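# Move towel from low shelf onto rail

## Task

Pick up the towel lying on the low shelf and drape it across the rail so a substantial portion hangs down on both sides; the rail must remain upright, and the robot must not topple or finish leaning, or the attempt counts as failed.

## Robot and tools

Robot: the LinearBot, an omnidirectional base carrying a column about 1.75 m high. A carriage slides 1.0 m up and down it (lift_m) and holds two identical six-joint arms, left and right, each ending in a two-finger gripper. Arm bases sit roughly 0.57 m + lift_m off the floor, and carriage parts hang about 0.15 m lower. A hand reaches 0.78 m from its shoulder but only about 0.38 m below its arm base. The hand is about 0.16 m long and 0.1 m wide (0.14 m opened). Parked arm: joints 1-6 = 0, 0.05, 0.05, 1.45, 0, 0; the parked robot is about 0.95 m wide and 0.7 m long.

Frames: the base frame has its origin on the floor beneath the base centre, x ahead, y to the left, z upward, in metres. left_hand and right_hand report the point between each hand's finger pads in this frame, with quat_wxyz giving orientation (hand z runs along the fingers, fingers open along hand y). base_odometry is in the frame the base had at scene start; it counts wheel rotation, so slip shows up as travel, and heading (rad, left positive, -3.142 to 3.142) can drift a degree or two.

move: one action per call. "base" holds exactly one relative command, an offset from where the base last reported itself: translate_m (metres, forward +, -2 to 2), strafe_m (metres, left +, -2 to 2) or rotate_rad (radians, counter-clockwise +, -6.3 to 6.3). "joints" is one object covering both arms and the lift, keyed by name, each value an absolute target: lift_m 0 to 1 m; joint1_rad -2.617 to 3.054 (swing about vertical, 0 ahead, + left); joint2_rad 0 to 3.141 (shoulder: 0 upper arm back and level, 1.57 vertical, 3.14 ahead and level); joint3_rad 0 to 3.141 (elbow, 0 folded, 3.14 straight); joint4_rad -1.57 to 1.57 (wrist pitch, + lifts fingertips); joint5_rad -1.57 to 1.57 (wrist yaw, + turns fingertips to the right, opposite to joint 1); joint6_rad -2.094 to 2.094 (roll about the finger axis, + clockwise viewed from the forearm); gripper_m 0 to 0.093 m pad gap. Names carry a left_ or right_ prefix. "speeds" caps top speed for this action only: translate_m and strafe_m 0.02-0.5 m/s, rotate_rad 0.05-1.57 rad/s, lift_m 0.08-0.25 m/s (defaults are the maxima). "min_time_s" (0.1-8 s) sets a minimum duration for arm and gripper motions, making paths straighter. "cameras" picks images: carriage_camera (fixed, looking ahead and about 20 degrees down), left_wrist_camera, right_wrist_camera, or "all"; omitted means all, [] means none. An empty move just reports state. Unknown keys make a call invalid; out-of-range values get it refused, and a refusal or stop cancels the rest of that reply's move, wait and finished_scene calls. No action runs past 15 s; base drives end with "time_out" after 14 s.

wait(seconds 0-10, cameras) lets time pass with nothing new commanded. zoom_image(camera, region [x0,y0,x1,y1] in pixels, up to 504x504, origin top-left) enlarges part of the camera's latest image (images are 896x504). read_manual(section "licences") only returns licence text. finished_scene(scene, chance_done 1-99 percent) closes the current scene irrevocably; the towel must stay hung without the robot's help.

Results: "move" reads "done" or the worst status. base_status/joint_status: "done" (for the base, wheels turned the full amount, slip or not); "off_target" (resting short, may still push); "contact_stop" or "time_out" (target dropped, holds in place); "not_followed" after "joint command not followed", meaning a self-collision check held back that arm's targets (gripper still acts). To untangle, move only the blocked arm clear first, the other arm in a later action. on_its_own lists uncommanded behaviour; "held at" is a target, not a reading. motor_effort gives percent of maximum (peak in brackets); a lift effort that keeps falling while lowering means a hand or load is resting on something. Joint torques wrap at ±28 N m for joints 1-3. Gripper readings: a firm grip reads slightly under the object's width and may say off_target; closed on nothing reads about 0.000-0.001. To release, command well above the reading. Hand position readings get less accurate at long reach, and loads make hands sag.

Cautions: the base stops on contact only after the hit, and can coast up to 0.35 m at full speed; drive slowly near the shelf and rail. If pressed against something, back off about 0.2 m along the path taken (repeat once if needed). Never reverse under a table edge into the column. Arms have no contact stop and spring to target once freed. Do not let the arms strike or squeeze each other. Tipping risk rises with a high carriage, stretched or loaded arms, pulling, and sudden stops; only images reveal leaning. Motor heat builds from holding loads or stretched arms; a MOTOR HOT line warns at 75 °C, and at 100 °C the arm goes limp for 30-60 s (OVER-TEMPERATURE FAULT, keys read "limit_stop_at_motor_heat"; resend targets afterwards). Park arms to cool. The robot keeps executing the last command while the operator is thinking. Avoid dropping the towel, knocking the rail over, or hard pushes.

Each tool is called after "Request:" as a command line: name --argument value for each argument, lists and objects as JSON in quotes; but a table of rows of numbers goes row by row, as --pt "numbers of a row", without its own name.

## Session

Request:
move

Scene clock: 0.00 s.
Joint torques (N m): no reading
base_odometry: x=+0.000 y=+0.000 heading=+0.000
base_status: not commanded
joint_positions: lift_m=+0.300 left_joint1_rad=+0.010 left_joint2_rad=+0.039 left_joint3_rad=+0.055 left_joint4_rad=+1.495 left_joint5_rad=-0.025 left_joint6_rad=+0.050 left_gripper_m=+0.094 right_joint1_rad=-0.020 right_joint2_rad=+0.072 right_joint3_rad=+0.069 right_joint4_rad=+1.432 right_joint5_rad=+0.032 right_joint6_rad=+0.011 right_gripper_m=+0.094
joint_status: not commanded
motor_effort: lift_m=+23 drive_wheels=-2
left_hand: x=+0.2793 y=+0.3441 z=+1.3242 quat_wxyz=(+0.999, -0.012, +0.030, +0.030) (m; base frame)
right_hand: x=+0.3013 y=-0.3459 z=+1.3260 quat_wxyz=(+0.997, +0.017, +0.071, -0.005) (m; base frame)
pictures: carriage_camera, left_wrist_camera, right_wrist_camera
camera_calibration:
carriage_camera: T_world_to_cam=[[-0.00559344, -0.999683, -0.0245389, 0.0338126], [-0.377647, 0.0248338, -0.925616, 1.28857], [0.925933, 0.00408966, -0.377667, 0.307186], [0, 0, 0, 1]] pos_world=[0.202381, 0.000545588, 1.30956]
left_wrist_camera: T_world_to_cam=[[0.0820816, -0.996626, -0.000236055, 0.321285], [0.766945, 0.0633164, -0.638582, 0.613646], [0.636442, 0.0522347, 0.769554, -1.09128], [0, 0, 0, 1]] pos_world=[0.197531, 0.33835, 1.23174]
right_wrist_camera: T_world_to_cam=[[0.0169367, -0.999621, 0.0216865, -0.367812], [0.728876, -0.00250366, -0.684641, 0.701841], [0.684436, 0.0274023, 0.728558, -1.0343], [0, 0, 0, 1]] pos_world=[0.202587, -0.337573, 1.24203]

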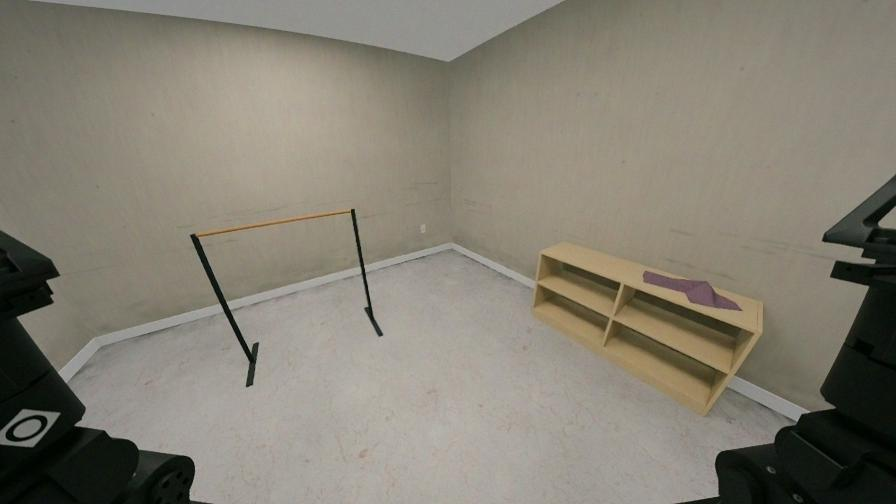

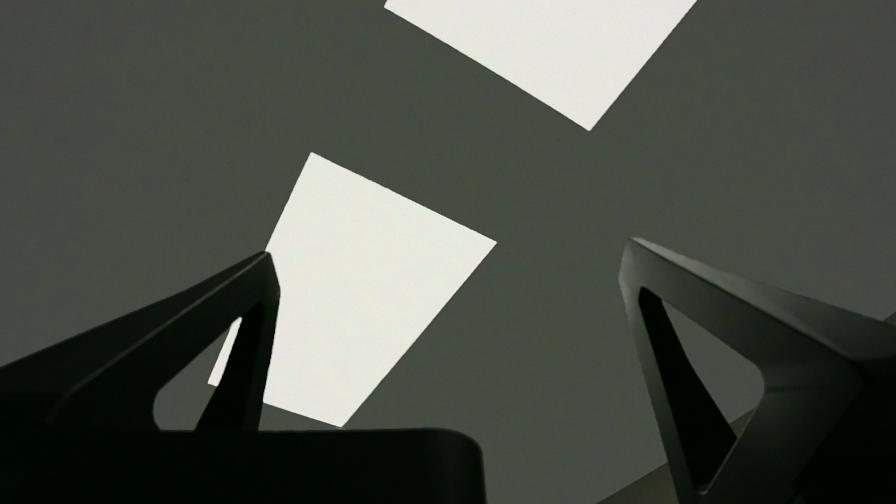

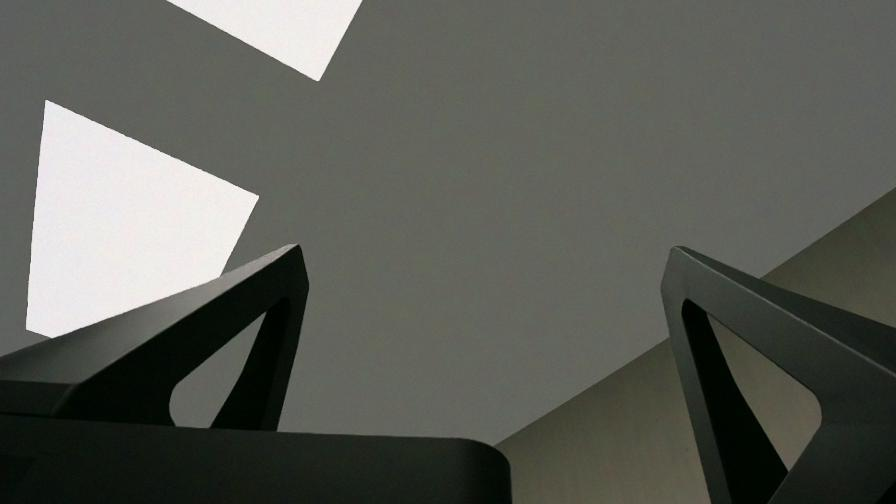

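Request:
zoom_image --camera "carriage_camera" --region '[520, 220, 780, 420]'

Scaled by 1.938 from the camera's 896x504 image, which has a finer 1280x720 frame.

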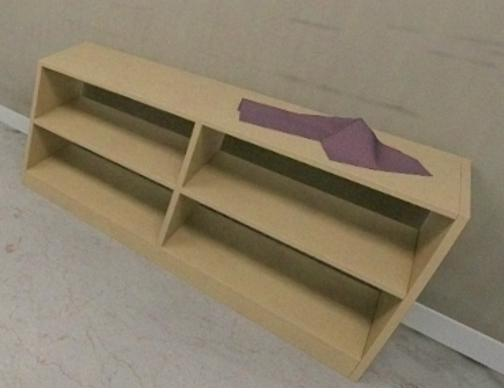

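Request:
move --base '{"rotate_rad":-1.0}' --joints '{"lift_m":0.3}' --cameras '["carriage_camera"]'

Scene clock: 31.13 s.
Joint torques (N m): left_arm=[-0.28 4.04 5.63 -0.3 0.06 -0.08] | right_arm=[-0.21 3.86 6.22 -0.13 0.03 0.05]
move: done
base_odometry: x=+0.000 y=+0.000 heading=-1.000
base_status: done
joint_positions: lift_m=+0.300 left_joint1_rad=+0.010 left_joint2_rad=+0.039 left_joint3_rad=+0.055 left_joint4_rad=+1.495 left_joint5_rad=-0.025 left_joint6_rad=+0.050 left_gripper_m=+0.094 right_joint1_rad=-0.020 right_joint2_rad=+0.072 right_joint3_rad=+0.069 right_joint4_rad=+1.432 right_joint5_rad=+0.033 right_joint6_rad=+0.011 right_gripper_m=+0.094
joint_status: all done
motor_effort: lift_m=+23(23) drive_wheels=+7(15)
left_hand: x=+0.2793 y=+0.3441 z=+1.3242 quat_wxyz=(+0.999, -0.012, +0.030, +0.030) (m; base frame)
right_hand: x=+0.3013 y=-0.3461 z=+1.3260 quat_wxyz=(+0.997, +0.018, +0.071, -0.005) (m; base frame)
pictures: carriage_camera
camera_calibration:
carriage_camera: T_world_to_cam=[[-0.00559344, -0.999683, -0.0245389, 0.0338126], [-0.377647, 0.0248338, -0.925616, 1.28857], [0.925933, 0.00408966, -0.377667, 0.307186], [0, 0, 0, 1]] pos_world=[0.202381, 0.000545588, 1.30956]

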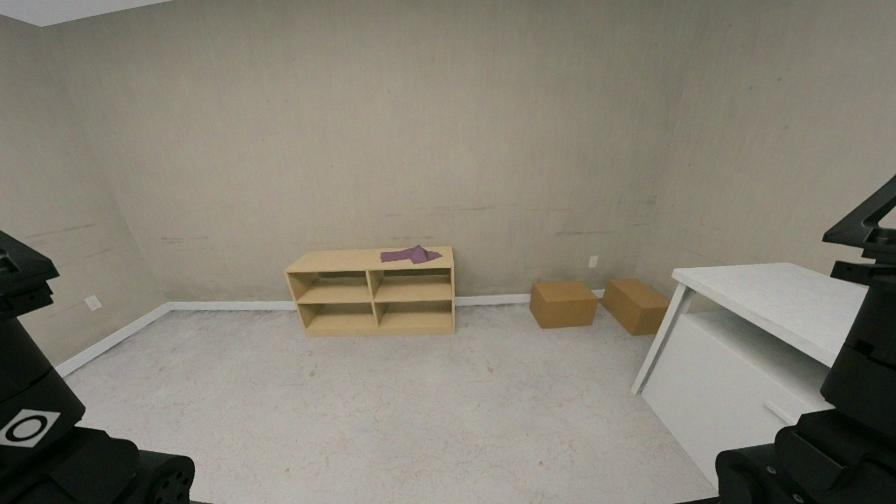

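Request:
move --base '{"translate_m":0.85}' --joints '{"lift_m":0.42}' --cameras '["carriage_camera"]'

Request:
zoom_image --camera "carriage_camera" --region '[220, 240, 520, 420]'

Scene clock: 38.57 s.
Joint torques (N m): left_arm=[-0.34 4.05 5.59 -0.32 0.05 -0.07] | right_arm=[-0.21 3.89 6.39 -0.1 0.04 0.07]
move: done
base_odometry: x=+0.459 y=-0.716 heading=-1.001
base_status: done
joint_positions: lift_m=+0.420 left_joint1_rad=+0.010 left_joint2_rad=+0.039 left_joint3_rad=+0.055 left_joint4_rad=+1.495 left_joint5_rad=-0.025 left_joint6_rad=+0.050 left_gripper_m=+0.094 right_joint1_rad=-0.020 right_joint2_rad=+0.072 right_joint3_rad=+0.069 right_joint4_rad=+1.431 right_joint5_rad=+0.033 right_joint6_rad=+0.011 right_gripper_m=+0.094
joint_status: all done
motor_effort: lift_m=+24(30) drive_wheels=-7(20)
left_hand: x=+0.2793 y=+0.3441 z=+1.4440 quat_wxyz=(+0.999, -0.012, +0.030, +0.030) (m; base frame)
right_hand: x=+0.3015 y=-0.3461 z=+1.4459 quat_wxyz=(+0.997, +0.018, +0.071, -0.005) (m; base frame)
pictures: carriage_camera
camera_calibration:
carriage_camera: T_world_to_cam=[[-0.00559344, -0.999683, -0.0245389, 0.0367532], [-0.377647, 0.0248338, -0.925616, 1.39949], [0.925933, 0.00408966, -0.377667, 0.352443], [0, 0, 0, 1]] pos_world=[0.202381, 0.000545588, 1.4294]

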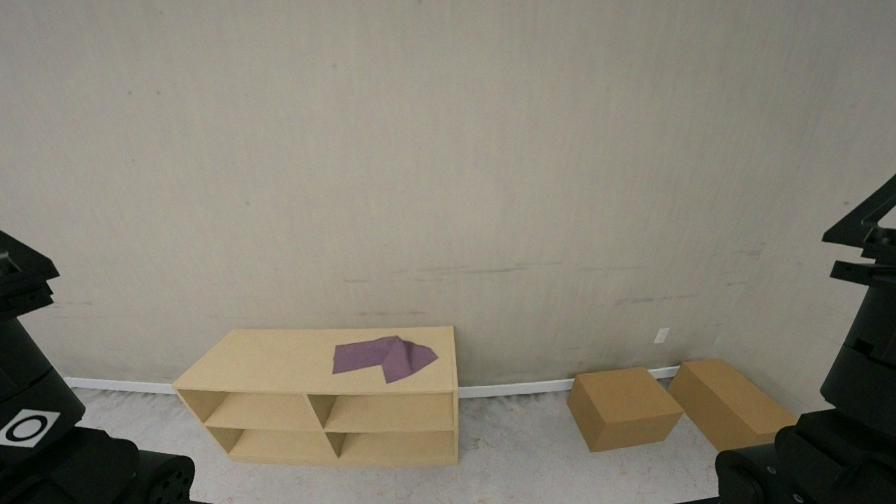

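Scaled by 1.680 from the camera's 896x504 image, which has a finer 1280x720 frame.

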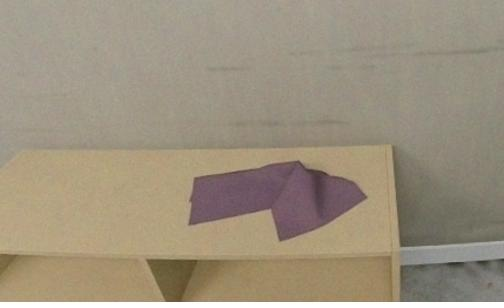

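Request:
move --base '{"strafe_m":-0.1}' --joints '{"lift_m":0.36,"left_joint1_rad":0,"left_joint2_rad":2.405,"left_joint3_rad":1.358,"left_joint4_rad":-0.524,"left_joint5_rad":0,"left_joint6_rad":0.3,"left_gripper_m":0.093}' --cameras '[]'

Request:
move --base '{"translate_m":0.22}' --cameras '["carriage_camera","left_wrist_camera"]'

Scene clock: 52.13 s.
Joint torques (N m): left_arm=[-0.5 -9.81 5.16 0.37 0.11 -0.03] | right_arm=[-0.23 3.88 6.12 -0.11 0.02 0.06]
move: done
base_odometry: x=+0.375 y=-0.770 heading=-1.000
base_status: done
joint_positions: lift_m=+0.360 left_joint1_rad=+0.002 left_joint2_rad=+2.379 left_joint3_rad=+1.355 left_joint4_rad=-0.508 left_joint5_rad=-0.006 left_joint6_rad=+0.294 left_gripper_m=+0.093 right_joint1_rad=-0.020 right_joint2_rad=+0.072 right_joint3_rad=+0.070 right_joint4_rad=+1.431 right_joint5_rad=+0.034 right_joint6_rad=+0.011 right_gripper_m=+0.094
joint_status: all done
motor_effort: lift_m=+20(20) drive_wheels=+2(12)
left_hand: x=+0.6638 y=+0.3414 z=+0.8237 quat_wxyz=(+0.019, +0.146, +0.989, +0.006) (m; base frame)
right_hand: x=+0.3012 y=-0.3463 z=+1.3867 quat_wxyz=(+0.997, +0.018, +0.071, -0.005) (m; base frame)
pictures: none
No camera images: "cameras" was empty.

Scene clock: 54.30 s.
Joint torques (N m): left_arm=[-0.44 -9.91 5.12 0.44 0.11 -0.03] | right_arm=[-0.18 3.81 6.04 -0.08 0.04 0.07]
move: done
base_odometry: x=+0.493 y=-0.956 heading=-1.001
base_status: done
joint_positions: lift_m=+0.360 left_joint1_rad=+0.002 left_joint2_rad=+2.379 left_joint3_rad=+1.355 left_joint4_rad=-0.511 left_joint5_rad=-0.006 left_joint6_rad=+0.295 left_gripper_m=+0.093 right_joint1_rad=-0.020 right_joint2_rad=+0.072 right_joint3_rad=+0.070 right_joint4_rad=+1.430 right_joint5_rad=+0.034 right_joint6_rad=+0.011 right_gripper_m=+0.094
joint_status: not commanded
motor_effort: lift_m=+20(20) drive_wheels=-6(13)
left_hand: x=+0.6632 y=+0.3414 z=+0.8237 quat_wxyz=(+0.018, +0.146, +0.989, +0.006) (m; base frame)
right_hand: x=+0.3015 y=-0.3463 z=+1.3866 quat_wxyz=(+0.997, +0.018, +0.071, -0.005) (m; base frame)
pictures: carriage_camera, left_wrist_camera
camera_calibration:
carriage_camera: T_world_to_cam=[[-0.00559344, -0.999683, -0.0245389, 0.0352934], [-0.377647, 0.0248338, -0.925616, 1.34442], [0.925933, 0.00408966, -0.377667, 0.329976], [0, 0, 0, 1]] pos_world=[0.202381, 0.000545588, 1.36991]
left_wrist_camera: T_world_to_cam=[[-0.310823, -0.950462, 0.00336259, 0.528805], [-0.784684, 0.258603, 0.563378, -0.0278673], [-0.536339, 0.172472, -0.826192, 1.10088], [0, 0, 0, 1]] pos_world=[0.732943, 0.319944, 0.923462]

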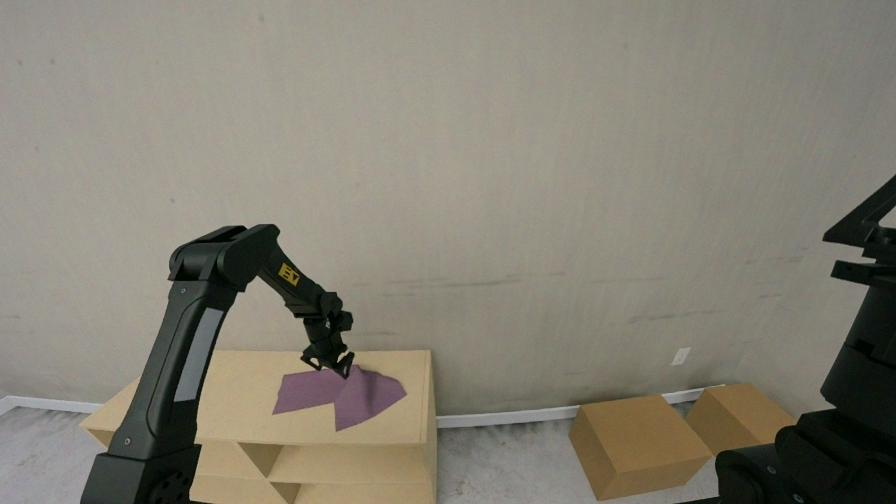

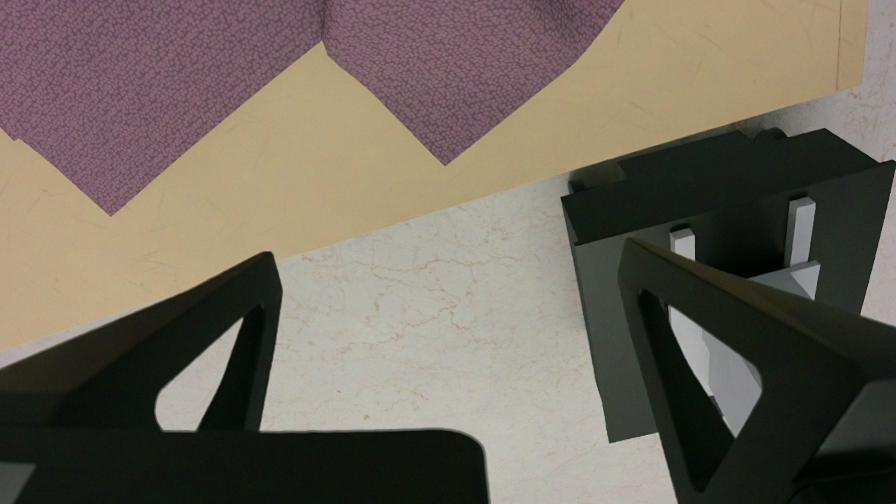

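Request:
move --base '{"translate_m":-0.03}' --joints '{"lift_m":0.26,"left_joint1_rad":0.03,"left_joint6_rad":0.38}' --cameras '["left_wrist_camera"]'

Scene clock: 65.60 s.
Joint torques (N m): left_arm=[-0.2 -10.45 4.86 0.49 0.13 0.01] | right_arm=[-0.36 3.95 6.19 -0.11 0.03 0.07]
move: done
base_odometry: x=+0.477 y=-0.930 heading=-1.002
base_status: done
joint_positions: lift_m=+0.260 left_joint1_rad=+0.028 left_joint2_rad=+2.383 left_joint3_rad=+1.359 left_joint4_rad=-0.517 left_joint5_rad=-0.005 left_joint6_rad=+0.373 left_gripper_m=+0.093 right_joint1_rad=-0.020 right_joint2_rad=+0.072 right_joint3_rad=+0.070 right_joint4_rad=+1.432 right_joint5_rad=+0.034 right_joint6_rad=+0.011 right_gripper_m=+0.094
joint_status: all done
motor_effort: lift_m=+20(20) drive_wheels=+3(12)
left_hand: x=+0.6622 y=+0.3518 z=+0.7229 quat_wxyz=(+0.015, +0.171, +0.985, +0.006) (m; base frame)
right_hand: x=+0.3009 y=-0.3463 z=+1.2868 quat_wxyz=(+0.997, +0.018, +0.070, -0.005) (m; base frame)
pictures: left_wrist_camera
camera_calibration:
left_wrist_camera: T_world_to_cam=[[-0.359296, -0.933216, 0.0038883, 0.564458], [-0.766646, 0.297536, 0.56897, -0.00428353], [-0.532129, 0.201448, -0.822349, 0.999544], [0, 0, 0, 1]] pos_world=[0.73141, 0.32668, 0.822216]

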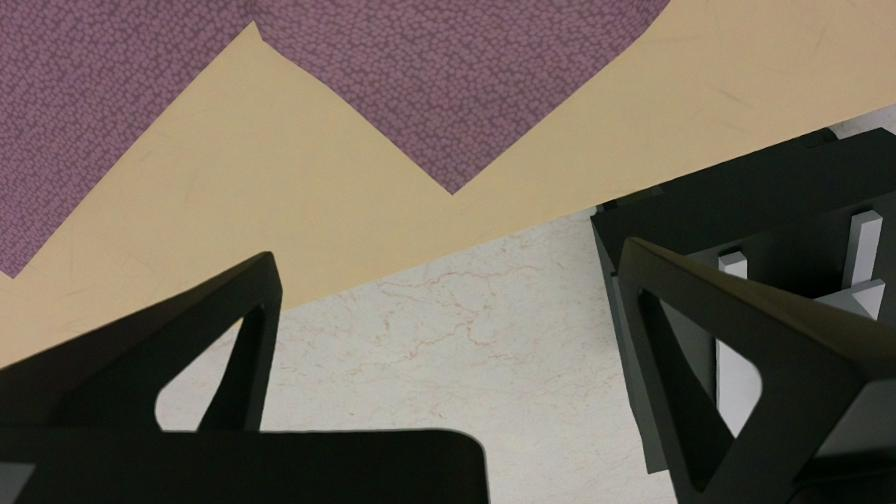

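Request:
move --joints '{"lift_m":0.163}' --speeds '{"lift_m":0.08}' --cameras '["left_wrist_camera"]'

Scene clock: 71.33 s.
Joint torques (N m): left_arm=[-0.58 -9.81 4.26 0.66 0.03 -0.04] | right_arm=[-0.18 3.82 6.11 -0.12 0.03 0.06]
move: done
base_odometry: x=+0.477 y=-0.930 heading=-1.002
base_status: not commanded
joint_positions: lift_m=+0.164 left_joint1_rad=+0.033 left_joint2_rad=+2.377 left_joint3_rad=+1.368 left_joint4_rad=-0.537 left_joint5_rad=+0.003 left_joint6_rad=+0.377 left_gripper_m=+0.093 right_joint1_rad=-0.020 right_joint2_rad=+0.072 right_joint3_rad=+0.070 right_joint4_rad=+1.432 right_joint5_rad=+0.034 right_joint6_rad=+0.011 right_gripper_m=+0.094
joint_status: all done
motor_effort: lift_m=+18(18) drive_wheels=-2(4)
left_hand: x=+0.6623 y=+0.3522 z=+0.6297 quat_wxyz=(+0.013, +0.171, +0.985, +0.001) (m; base frame)
right_hand: x=+0.3009 y=-0.3463 z=+1.1900 quat_wxyz=(+0.997, +0.018, +0.070, -0.005) (m; base frame)
pictures: left_wrist_camera
camera_calibration:
left_wrist_camera: T_world_to_cam=[[-0.359108, -0.933195, 0.0137332, 0.558883], [-0.763573, 0.302232, 0.570624, 0.0440247], [-0.536654, 0.194429, -0.821097, 0.927491], [0, 0, 0, 1]] pos_world=[0.732058, 0.32791, 0.728763]

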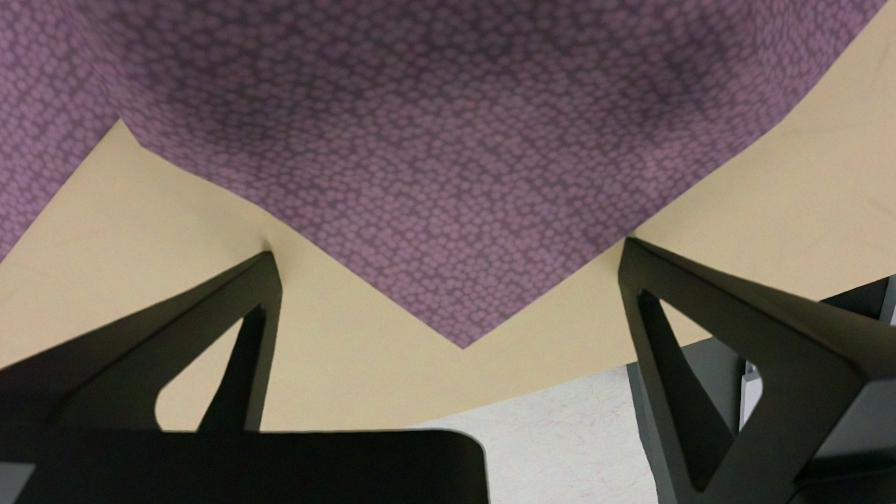

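Request:
move --joints '{"lift_m":0.157,"left_gripper_m":0.0}' --min_time_s 1.2 --speeds '{"lift_m":0.08}' --cameras '["left_wrist_camera"]'

Request:
move --joints '{"lift_m":0.5}' --cameras '["carriage_camera","left_wrist_camera"]'

Scene clock: 75.70 s.
Joint torques (N m): left_arm=[-0.5 -8.54 3.92 0.84 0.02 -0.05] | right_arm=[-0.25 3.81 6.09 -0.12 0.01 0.07]
move: done
base_odometry: x=+0.477 y=-0.930 heading=-1.002
base_status: not commanded
joint_positions: lift_m=+0.158 left_joint1_rad=+0.032 left_joint2_rad=+2.364 left_joint3_rad=+1.373 left_joint4_rad=-0.552 left_joint5_rad=+0.004 left_joint6_rad=+0.377 left_gripper_m=+0.001 right_joint1_rad=-0.020 right_joint2_rad=+0.072 right_joint3_rad=+0.070 right_joint4_rad=+1.432 right_joint5_rad=+0.034 right_joint6_rad=+0.011 right_gripper_m=+0.094
joint_status: all done
motor_effort: lift_m=+17(18) drive_wheels=+3(3)
left_hand: x=+0.6639 y=+0.3518 z=+0.6296 quat_wxyz=(+0.014, +0.172, +0.985, +0.001) (m; base frame)
right_hand: x=+0.3009 y=-0.3463 z=+1.1841 quat_wxyz=(+0.997, +0.018, +0.070, -0.005) (m; base frame)
pictures: left_wrist_camera
camera_calibration:
left_wrist_camera: T_world_to_cam=[[-0.359885, -0.932905, 0.0130979, 0.559907], [-0.765303, 0.303202, 0.567785, 0.0479553], [-0.533661, 0.194314, -0.823073, 0.927695], [0, 0, 0, 1]] pos_world=[0.733277, 0.327536, 0.728999]

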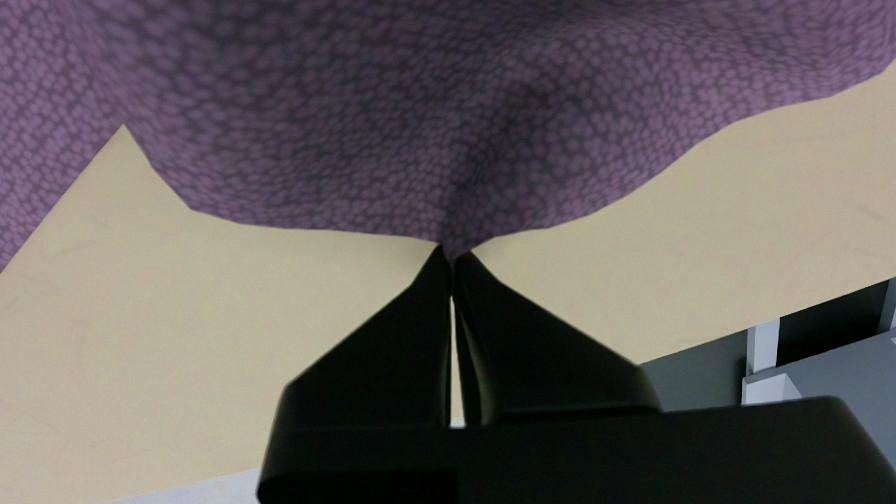

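Scene clock: 77.60 s.
Joint torques (N m): left_arm=[-0.47 -10.45 4.52 0.61 0.02 -0.04] | right_arm=[-0.2 3.74 6.04 -0.12 0.02 0.06]
move: done
base_odometry: x=+0.477 y=-0.930 heading=-1.002
base_status: not commanded
joint_positions: lift_m=+0.500 left_joint1_rad=+0.032 left_joint2_rad=+2.386 left_joint3_rad=+1.363 left_joint4_rad=-0.535 left_joint5_rad=+0.003 left_joint6_rad=+0.377 left_gripper_m=+0.001 right_joint1_rad=-0.020 right_joint2_rad=+0.072 right_joint3_rad=+0.070 right_joint4_rad=+1.432 right_joint5_rad=+0.034 right_joint6_rad=+0.011 right_gripper_m=+0.094
joint_status: all done
motor_effort: lift_m=+25(30) drive_wheels=+3(4)
left_hand: x=+0.6584 y=+0.3517 z=+0.9618 quat_wxyz=(+0.007, +0.172, +0.985, +0.000) (m; base frame)
right_hand: x=+0.3009 y=-0.3463 z=+1.5263 quat_wxyz=(+0.997, +0.018, +0.070, -0.005) (m; base frame)
pictures: carriage_camera, left_wrist_camera
camera_calibration:
carriage_camera: T_world_to_cam=[[-0.00559344, -0.999683, -0.0245389, 0.0387155], [-0.377647, 0.0248338, -0.925616, 1.47351], [0.925933, 0.00408966, -0.377667, 0.382643], [0, 0, 0, 1]] pos_world=[0.202381, 0.000545588, 1.50936]
left_wrist_camera: T_world_to_cam=[[-0.359628, -0.932905, 0.0188392, 0.547796], [-0.75633, 0.303265, 0.579651, -0.162106], [-0.546473, 0.19421, -0.814647, 1.19852], [0, 0, 0, 1]] pos_world=[0.729355, 0.327438, 1.06001]

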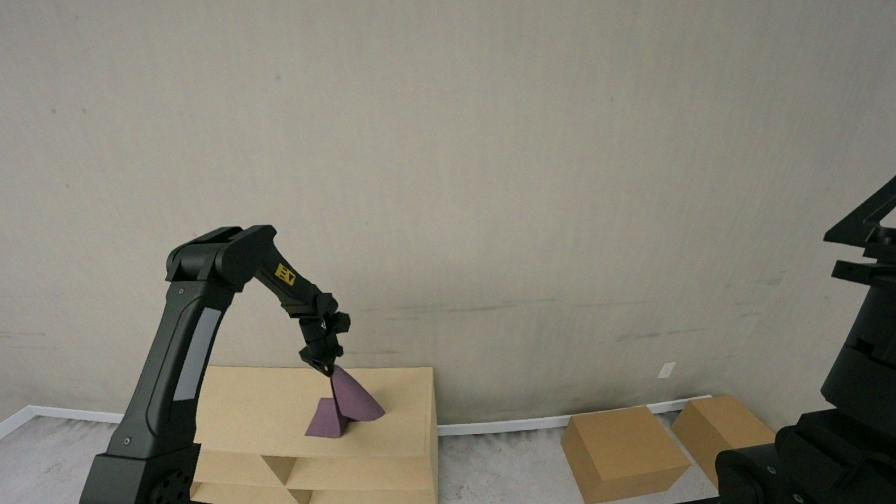

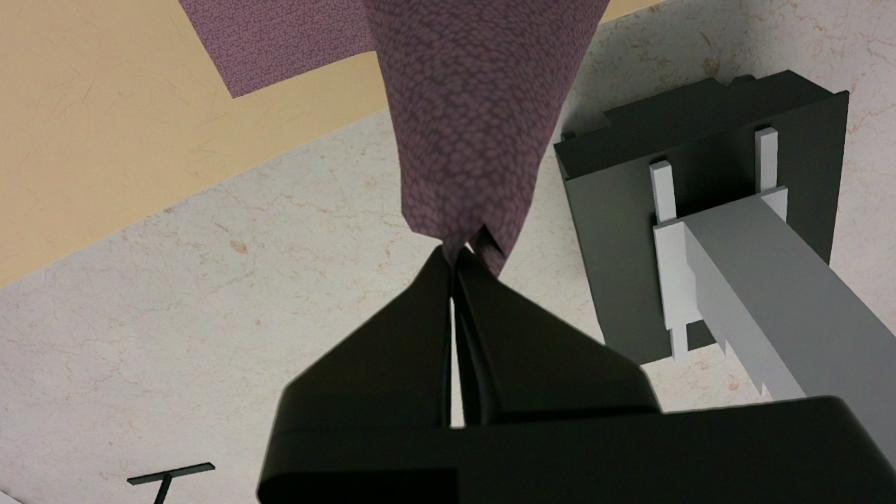

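Request:
move --base '{"translate_m":-0.7}' --joints '{"lift_m":0.75}' --speeds '{"translate_m":0.3}' --cameras '["carriage_camera"]'

Request:
move --base '{"rotate_rad":1.612}' --speeds '{"rotate_rad":0.8}' --cameras '["carriage_camera"]'

Scene clock: 85.43 s.
Joint torques (N m): left_arm=[-0.5 -10.59 4.62 0.54 0.03 -0.04] | right_arm=[-0.27 3.71 6.11 -0.11 0.02 0.07]
move: done
base_odometry: x=+0.100 y=-0.341 heading=-1.002
base_status: done
joint_positions: lift_m=+0.750 left_joint1_rad=+0.032 left_joint2_rad=+2.387 left_joint3_rad=+1.363 left_joint4_rad=-0.527 left_joint5_rad=+0.003 left_joint6_rad=+0.377 left_gripper_m=+0.001 right_joint1_rad=-0.020 right_joint2_rad=+0.072 right_joint3_rad=+0.070 right_joint4_rad=+1.430 right_joint5_rad=+0.035 right_joint6_rad=+0.011 right_gripper_m=+0.094
joint_status: all done
motor_effort: lift_m=+25(30) drive_wheels=-1(14)
left_hand: x=+0.6603 y=+0.3519 z=+1.2113 quat_wxyz=(+0.010, +0.172, +0.985, +0.001) (m; base frame)
right_hand: x=+0.3012 y=-0.3463 z=+1.7762 quat_wxyz=(+0.997, +0.018, +0.071, -0.005) (m; base frame)
pictures: carriage_camera
camera_calibration:
carriage_camera: T_world_to_cam=[[-0.00559344, -0.999683, -0.0245389, 0.0448495], [-0.377647, 0.0248338, -0.925616, 1.70488], [0.925933, 0.00408966, -0.377667, 0.477049], [0, 0, 0, 1]] pos_world=[0.202381, 0.000545588, 1.75933]

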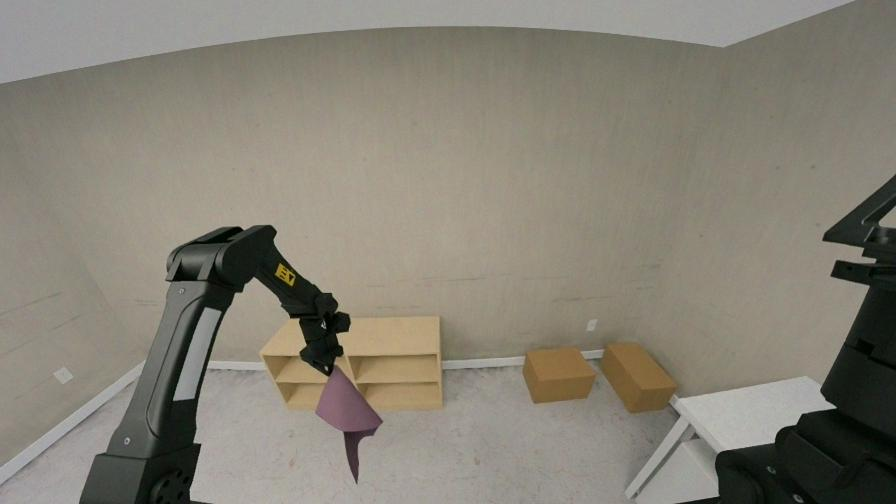

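Scene clock: 88.73 s.
Joint torques (N m): left_arm=[-0.88 -10.7 4.38 0.54 0.05 -0.04] | right_arm=[-0.43 3.75 6.09 -0.1 0.01 0.06]
move: done
base_odometry: x=+0.100 y=-0.341 heading=+0.609
base_status: done
joint_positions: lift_m=+0.750 left_joint1_rad=+0.036 left_joint2_rad=+2.387 left_joint3_rad=+1.363 left_joint4_rad=-0.527 left_joint5_rad=+0.003 left_joint6_rad=+0.377 left_gripper_m=+0.001 right_joint1_rad=-0.020 right_joint2_rad=+0.072 right_joint3_rad=+0.070 right_joint4_rad=+1.430 right_joint5_rad=+0.035 right_joint6_rad=+0.011 right_gripper_m=+0.094
joint_status: not commanded
motor_effort: lift_m=+25(25) drive_wheels=+8(14)
left_hand: x=+0.6602 y=+0.3536 z=+1.2113 quat_wxyz=(+0.010, +0.170, +0.985, +0.001) (m; base frame)
right_hand: x=+0.3012 y=-0.3463 z=+1.7762 quat_wxyz=(+0.997, +0.018, +0.071, -0.005) (m; base frame)
pictures: carriage_camera
camera_calibration:
carriage_camera: T_world_to_cam=[[-0.00559344, -0.999683, -0.0245389, 0.0448495], [-0.377647, 0.0248338, -0.925616, 1.70488], [0.925933, 0.00408966, -0.377667, 0.477049], [0, 0, 0, 1]] pos_world=[0.202381, 0.000545588, 1.75933]

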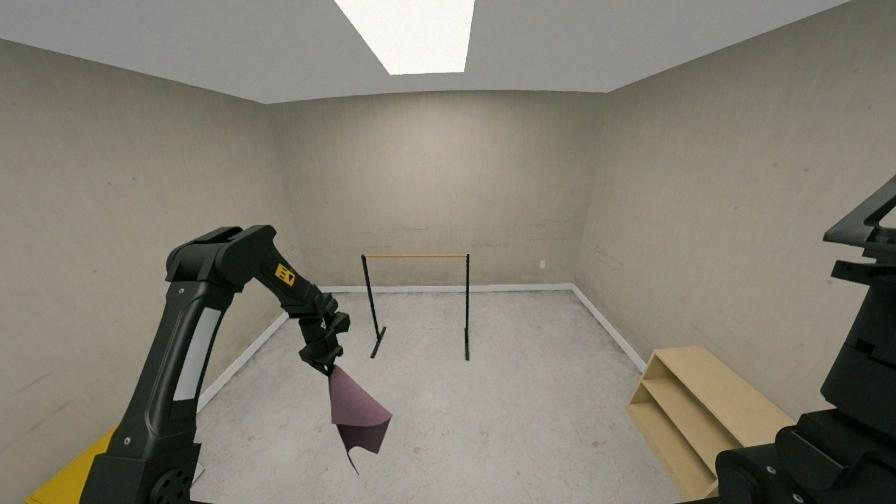

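Request:
move --base '{"translate_m":0.8}' --joints '{"lift_m":0.64,"left_joint1_rad":-0.1,"left_joint2_rad":2.86,"left_joint3_rad":2.34,"left_joint4_rad":-0.55,"left_joint6_rad":0}' --speeds '{"translate_m":0.3}' --min_time_s 2 --cameras '["carriage_camera"]'

Request:
zoom_image --camera "carriage_camera" --region '[250, 180, 600, 420]'

Scene clock: 101.87 s.
Joint torques (N m): left_arm=[-0.69 -13.29 8.81 1.56 0.01 -0.16] | right_arm=[-0.18 3.86 5.9 -0.1 0.02 0.05]
move: done
base_odometry: x=+0.755 y=+0.118 heading=+0.611
base_status: done
joint_positions: lift_m=+0.640 left_joint1_rad=-0.096 left_joint2_rad=+2.819 left_joint3_rad=+2.323 left_joint4_rad=-0.539 left_joint5_rad=+0.003 left_joint6_rad=+0.007 left_gripper_m=+0.001 right_joint1_rad=-0.020 right_joint2_rad=+0.072 right_joint3_rad=+0.070 right_joint4_rad=+1.431 right_joint5_rad=+0.035 right_joint6_rad=+0.011 right_gripper_m=+0.094
joint_status: all done
motor_effort: lift_m=+20(21) drive_wheels=-7(18)
left_hand: x=+0.9015 y=+0.2781 z=+1.1532 quat_wxyz=(+0.264, +0.050, +0.963, -0.013) (m; base frame)
right_hand: x=+0.3010 y=-0.3463 z=+1.6669 quat_wxyz=(+0.997, +0.018, +0.071, -0.005) (m; base frame)
pictures: carriage_camera
camera_calibration:
carriage_camera: T_world_to_cam=[[-0.00559344, -0.999683, -0.0245389, 0.0421642], [-0.377647, 0.0248338, -0.925616, 1.60359], [0.925933, 0.00408966, -0.377667, 0.435721], [0, 0, 0, 1]] pos_world=[0.202381, 0.000545588, 1.6499]

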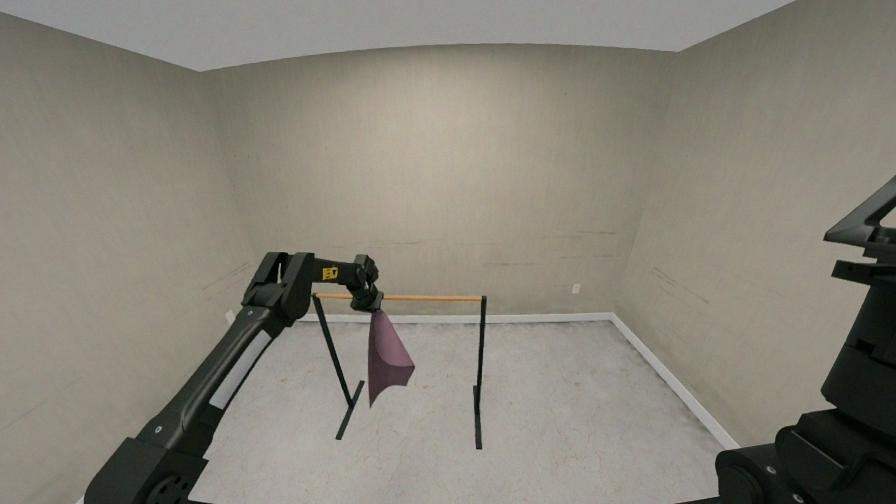

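Scaled by 1.440 from the camera's 896x504 image, which has a finer 1280x720 frame.

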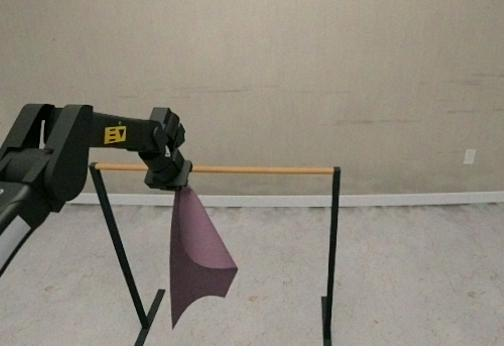

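Request:
move --base '{"translate_m":0.52}' --joints '{"lift_m":0.61}' --speeds '{"translate_m":0.1}' --cameras '["carriage_camera"]'

Request:
zoom_image --camera "carriage_camera" --region '[250, 230, 600, 470]'

Scene clock: 114.77 s.
Joint torques (N m): left_arm=[-0.65 -14.82 7.73 1.71 0.01 -0.14] | right_arm=[-0.28 3.71 5.9 -0.11 0.02 0.06]
move: done
base_odometry: x=+1.181 y=+0.417 heading=+0.612
base_status: done
joint_positions: lift_m=+0.610 left_joint1_rad=-0.097 left_joint2_rad=+2.836 left_joint3_rad=+2.335 left_joint4_rad=-0.553 left_joint5_rad=+0.003 left_joint6_rad=+0.007 left_gripper_m=+0.001 right_joint1_rad=-0.020 right_joint2_rad=+0.072 right_joint3_rad=+0.071 right_joint4_rad=+1.432 right_joint5_rad=+0.035 right_joint6_rad=+0.011 right_gripper_m=+0.094
joint_status: all done
motor_effort: lift_m=+20(20) drive_wheels=+7(17)
left_hand: x=+0.8982 y=+0.2777 z=+1.1151 quat_wxyz=(+0.255, +0.051, +0.966, -0.013) (m; base frame)
right_hand: x=+0.3006 y=-0.3463 z=+1.6370 quat_wxyz=(+0.997, +0.018, +0.070, -0.005) (m; base frame)
pictures: carriage_camera
camera_calibration:
carriage_camera: T_world_to_cam=[[-0.00559344, -0.999683, -0.0245389, 0.0414285], [-0.377647, 0.0248338, -0.925616, 1.57584], [0.925933, 0.00408966, -0.377667, 0.424398], [0, 0, 0, 1]] pos_world=[0.202381, 0.000545588, 1.61992]

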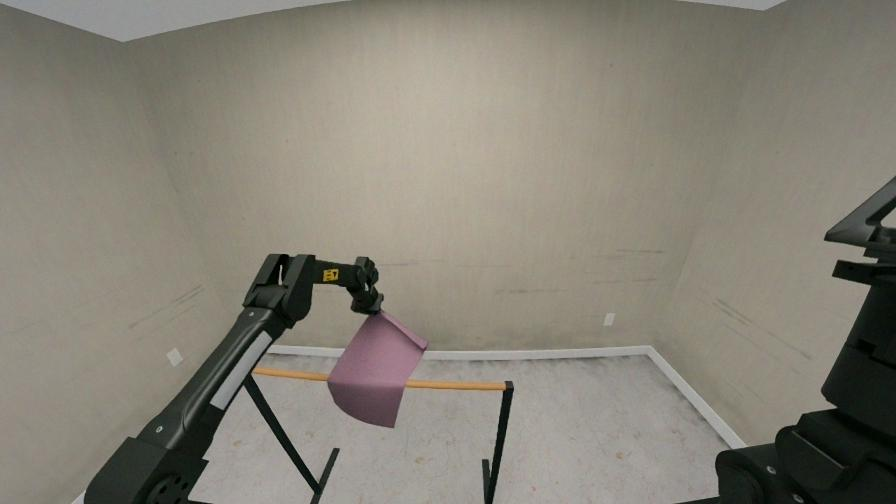

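Scaled by 1.440 from the camera's 896x504 image, which has a finer 1280x720 frame.

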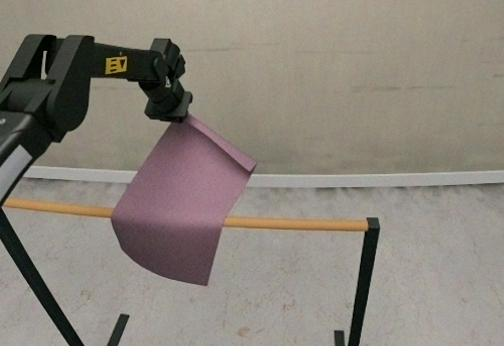

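Request:
move --joints '{"lift_m":0.38}' --speeds '{"lift_m":0.12}' --cameras '["carriage_camera"]'

Request:
zoom_image --camera "carriage_camera" --region '[250, 230, 600, 470]'

Scene clock: 122.27 s.
Joint torques (N m): left_arm=[-0.62 -14.86 7.49 1.73 0 -0.16] | right_arm=[-0.23 3.89 5.96 -0.17 0.02 0.06]
move: done
base_odometry: x=+1.181 y=+0.417 heading=+0.612
base_status: not commanded
joint_positions: lift_m=+0.380 left_joint1_rad=-0.097 left_joint2_rad=+2.836 left_joint3_rad=+2.337 left_joint4_rad=-0.555 left_joint5_rad=+0.003 left_joint6_rad=+0.006 left_gripper_m=+0.001 right_joint1_rad=-0.020 right_joint2_rad=+0.072 right_joint3_rad=+0.071 right_joint4_rad=+1.432 right_joint5_rad=+0.035 right_joint6_rad=+0.011 right_gripper_m=+0.094
joint_status: all done
motor_effort: lift_m=+20(20) drive_wheels=+7(8)
left_hand: x=+0.8986 y=+0.2776 z=+0.8859 quat_wxyz=(+0.255, +0.050, +0.966, -0.013) (m; base frame)
right_hand: x=+0.3006 y=-0.3463 z=+1.4071 quat_wxyz=(+0.997, +0.018, +0.070, -0.005) (m; base frame)
pictures: carriage_camera
camera_calibration:
carriage_camera: T_world_to_cam=[[-0.00559344, -0.999683, -0.0245389, 0.035785], [-0.377647, 0.0248338, -0.925616, 1.36297], [0.925933, 0.00408966, -0.377667, 0.337541], [0, 0, 0, 1]] pos_world=[0.202381, 0.000545588, 1.38994]

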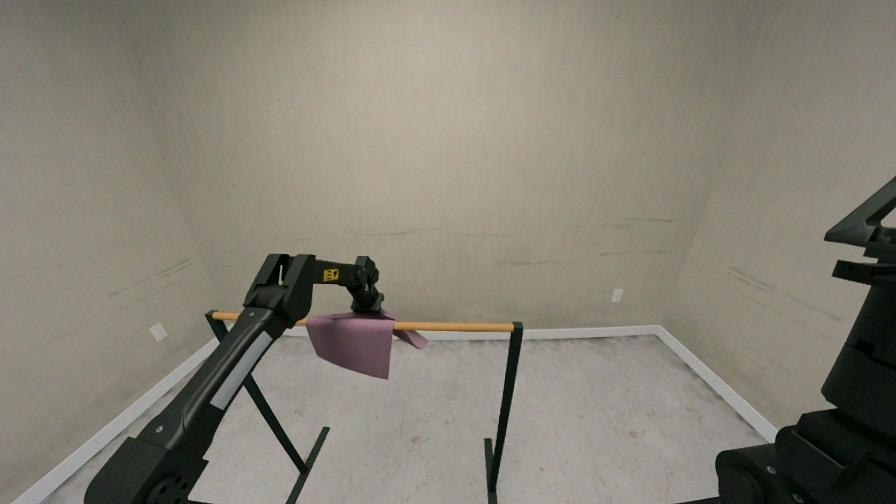

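Scaled by 1.440 from the camera's 896x504 image, which has a finer 1280x720 frame.

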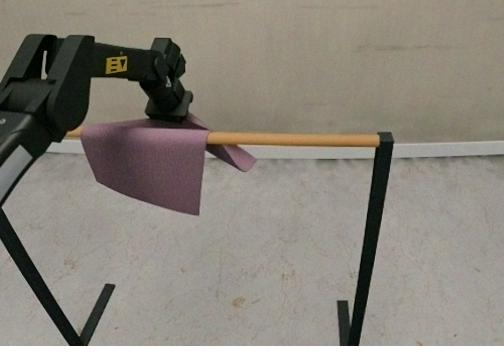

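Request:
move --joints '{"left_gripper_m":0.07}' --min_time_s 1.5 --cameras '["carriage_camera"]'

Request:
move --joints '{"lift_m":0.7}' --cameras '["carriage_camera","left_wrist_camera"]'

Request:
zoom_image --camera "carriage_camera" --region '[250, 230, 600, 470]'

Scene clock: 126.83 s.
Joint torques (N m): left_arm=[-0.64 -14.86 7.53 1.72 -0.01 -0.15] | right_arm=[-0.28 3.79 5.97 -0.13 0.03 0.07]
move: done
base_odometry: x=+1.181 y=+0.417 heading=+0.612
base_status: not commanded
joint_positions: lift_m=+0.380 left_joint1_rad=-0.097 left_joint2_rad=+2.836 left_joint3_rad=+2.337 left_joint4_rad=-0.555 left_joint5_rad=+0.003 left_joint6_rad=+0.006 left_gripper_m=+0.070 right_joint1_rad=-0.020 right_joint2_rad=+0.072 right_joint3_rad=+0.071 right_joint4_rad=+1.432 right_joint5_rad=+0.035 right_joint6_rad=+0.011 right_gripper_m=+0.094
joint_status: all done
motor_effort: lift_m=+20(20) drive_wheels=+7(7)
left_hand: x=+0.8986 y=+0.2776 z=+0.8859 quat_wxyz=(+0.255, +0.050, +0.966, -0.013) (m; base frame)
right_hand: x=+0.3006 y=-0.3463 z=+1.4071 quat_wxyz=(+0.997, +0.018, +0.070, -0.005) (m; base frame)
pictures: carriage_camera
camera_calibration:
carriage_camera: T_world_to_cam=[[-0.00559344, -0.999683, -0.0245389, 0.035785], [-0.377647, 0.0248338, -0.925616, 1.36297], [0.925933, 0.00408966, -0.377667, 0.337541], [0, 0, 0, 1]] pos_world=[0.202381, 0.000545588, 1.38994]

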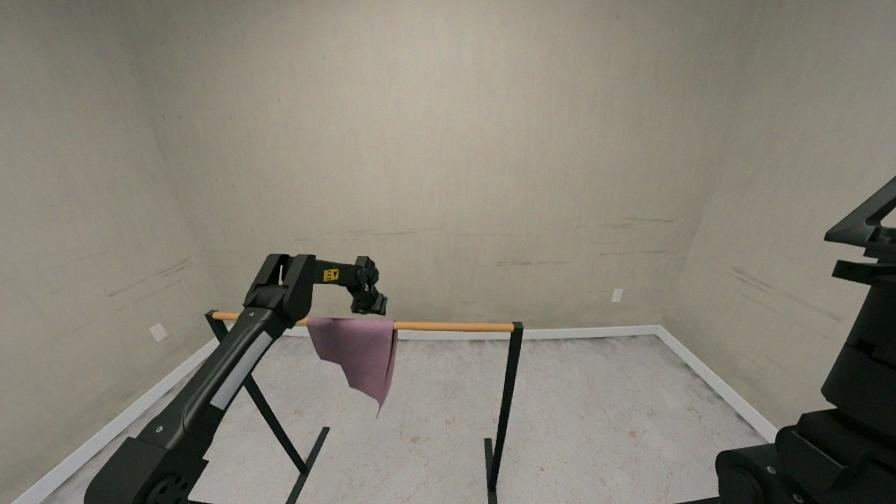

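Scene clock: 128.63 s.
Joint torques (N m): left_arm=[-0.62 -15.16 7.39 1.67 0.01 -0.13] | right_arm=[-0.23 3.85 6.02 -0.13 0.02 0.08]
move: done
base_odometry: x=+1.181 y=+0.417 heading=+0.612
base_status: not commanded
joint_positions: lift_m=+0.700 left_joint1_rad=-0.097 left_joint2_rad=+2.838 left_joint3_rad=+2.339 left_joint4_rad=-0.549 left_joint5_rad=+0.003 left_joint6_rad=+0.005 left_gripper_m=+0.070 right_joint1_rad=-0.020 right_joint2_rad=+0.072 right_joint3_rad=+0.071 right_joint4_rad=+1.432 right_joint5_rad=+0.035 right_joint6_rad=+0.011 right_gripper_m=+0.094
joint_status: all done
motor_effort: lift_m=+24(30) drive_wheels=+7(7)
left_hand: x=+0.9000 y=+0.2775 z=+1.2057 quat_wxyz=(+0.258, +0.050, +0.965, -0.013) (m; base frame)
right_hand: x=+0.3006 y=-0.3463 z=+1.7265 quat_wxyz=(+0.997, +0.018, +0.070, -0.005) (m; base frame)
pictures: carriage_camera, left_wrist_camera
camera_calibration:
carriage_camera: T_world_to_cam=[[-0.00559344, -0.999683, -0.0245389, 0.0436241], [-0.377647, 0.0248338, -0.925616, 1.65866], [0.925933, 0.00408966, -0.377667, 0.458189], [0, 0, 0, 1]] pos_world=[0.202381, 0.000545588, 1.7094]
left_wrist_camera: T_world_to_cam=[[-0.13252, -0.991161, 0.00613976, 0.38789], [-0.98518, 0.132396, 0.109049, 0.722469], [-0.108898, 0.00840242, -0.994017, 1.41765], [0, 0, 0, 1]] pos_world=[0.917545, 0.276898, 1.32801]

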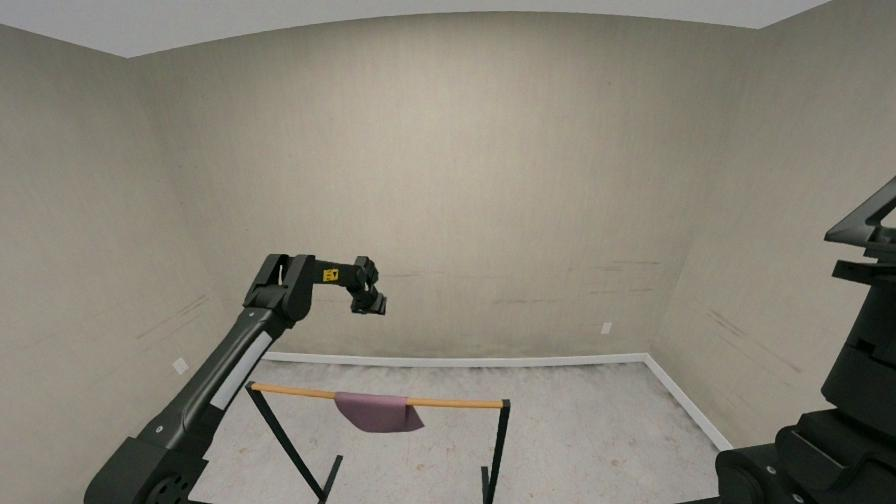

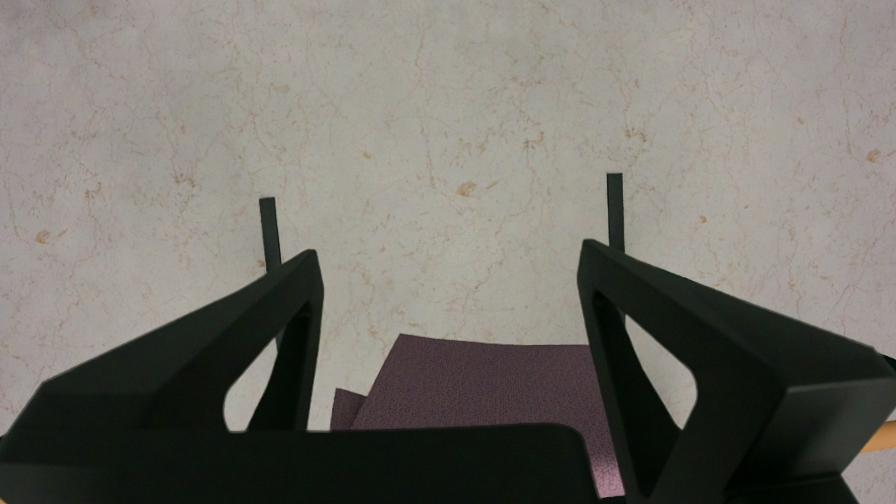

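Scaled by 1.440 from the camera's 896x504 image, which has a finer 1280x720 frame.

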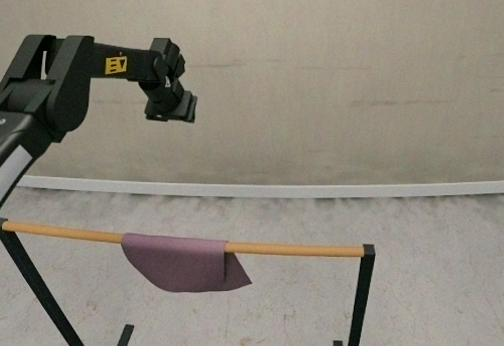

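Request:
move --base '{"translate_m":-0.5}' --joints '{"lift_m":0.45}' --speeds '{"translate_m":0.3}' --cameras '["carriage_camera"]'

Request:
zoom_image --camera "carriage_camera" --region '[300, 260, 540, 440]'

Scene clock: 133.30 s.
Joint torques (N m): left_arm=[-0.68 -14.12 6.76 1.52 0.02 -0.06] | right_arm=[-0.24 3.86 5.83 -0.22 0.02 0.06]
move: contact_stop
base_odometry: x=+0.940 y=+0.248 heading=+0.615
base_status: translate_m contact_stop (by the wheels' count: -0.294 of -0.500)
joint_positions: lift_m=+0.450 left_joint1_rad=-0.096 left_joint2_rad=+2.827 left_joint3_rad=+2.350 left_joint4_rad=-0.529 left_joint5_rad=+0.001 left_joint6_rad=-0.003 left_gripper_m=+0.070 right_joint1_rad=-0.020 right_joint2_rad=+0.072 right_joint3_rad=+0.073 right_joint4_rad=+1.434 right_joint5_rad=+0.035 right_joint6_rad=+0.011 right_gripper_m=+0.094
joint_status: all done
motor_effort: lift_m=+19(20) drive_wheels=-5(21)
left_hand: x=+0.9093 y=+0.2774 z=+0.9697 quat_wxyz=(+0.278, +0.045, +0.959, -0.014) (m; base frame)
right_hand: x=+0.2993 y=-0.3464 z=+1.4779 quat_wxyz=(+0.998, +0.019, +0.067, -0.005) (m; base frame)
pictures: carriage_camera
camera_calibration:
carriage_camera: T_world_to_cam=[[-0.00559344, -0.999683, -0.0245389, 0.037505], [-0.377647, 0.0248338, -0.925616, 1.42785], [0.925933, 0.00408966, -0.377667, 0.364013], [0, 0, 0, 1]] pos_world=[0.202381, 0.000545588, 1.46003]

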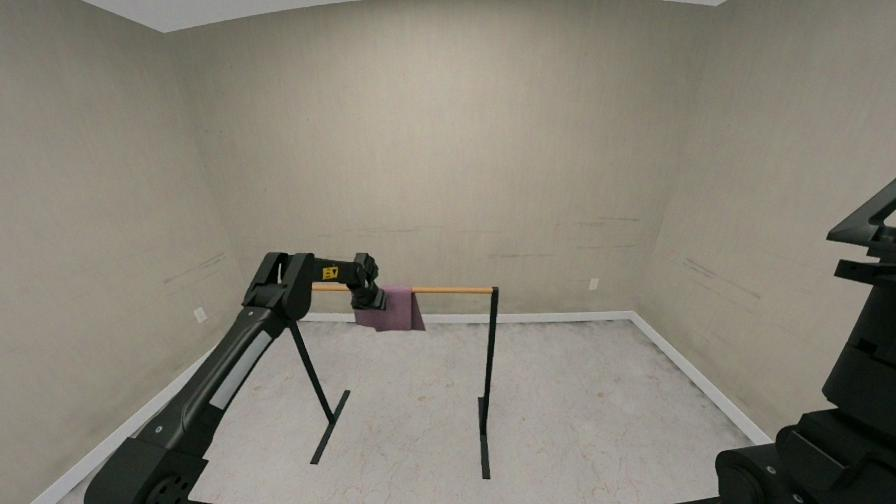

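Scaled by 2.100 from the camera's 896x504 image, which has a finer 1280x720 frame.

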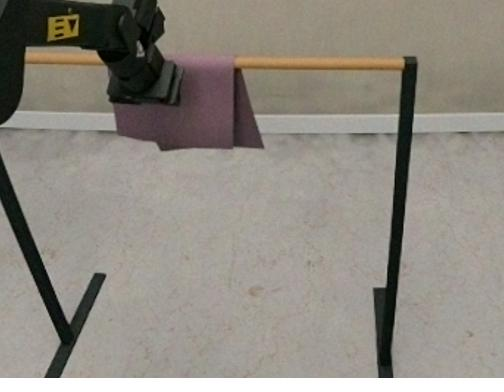

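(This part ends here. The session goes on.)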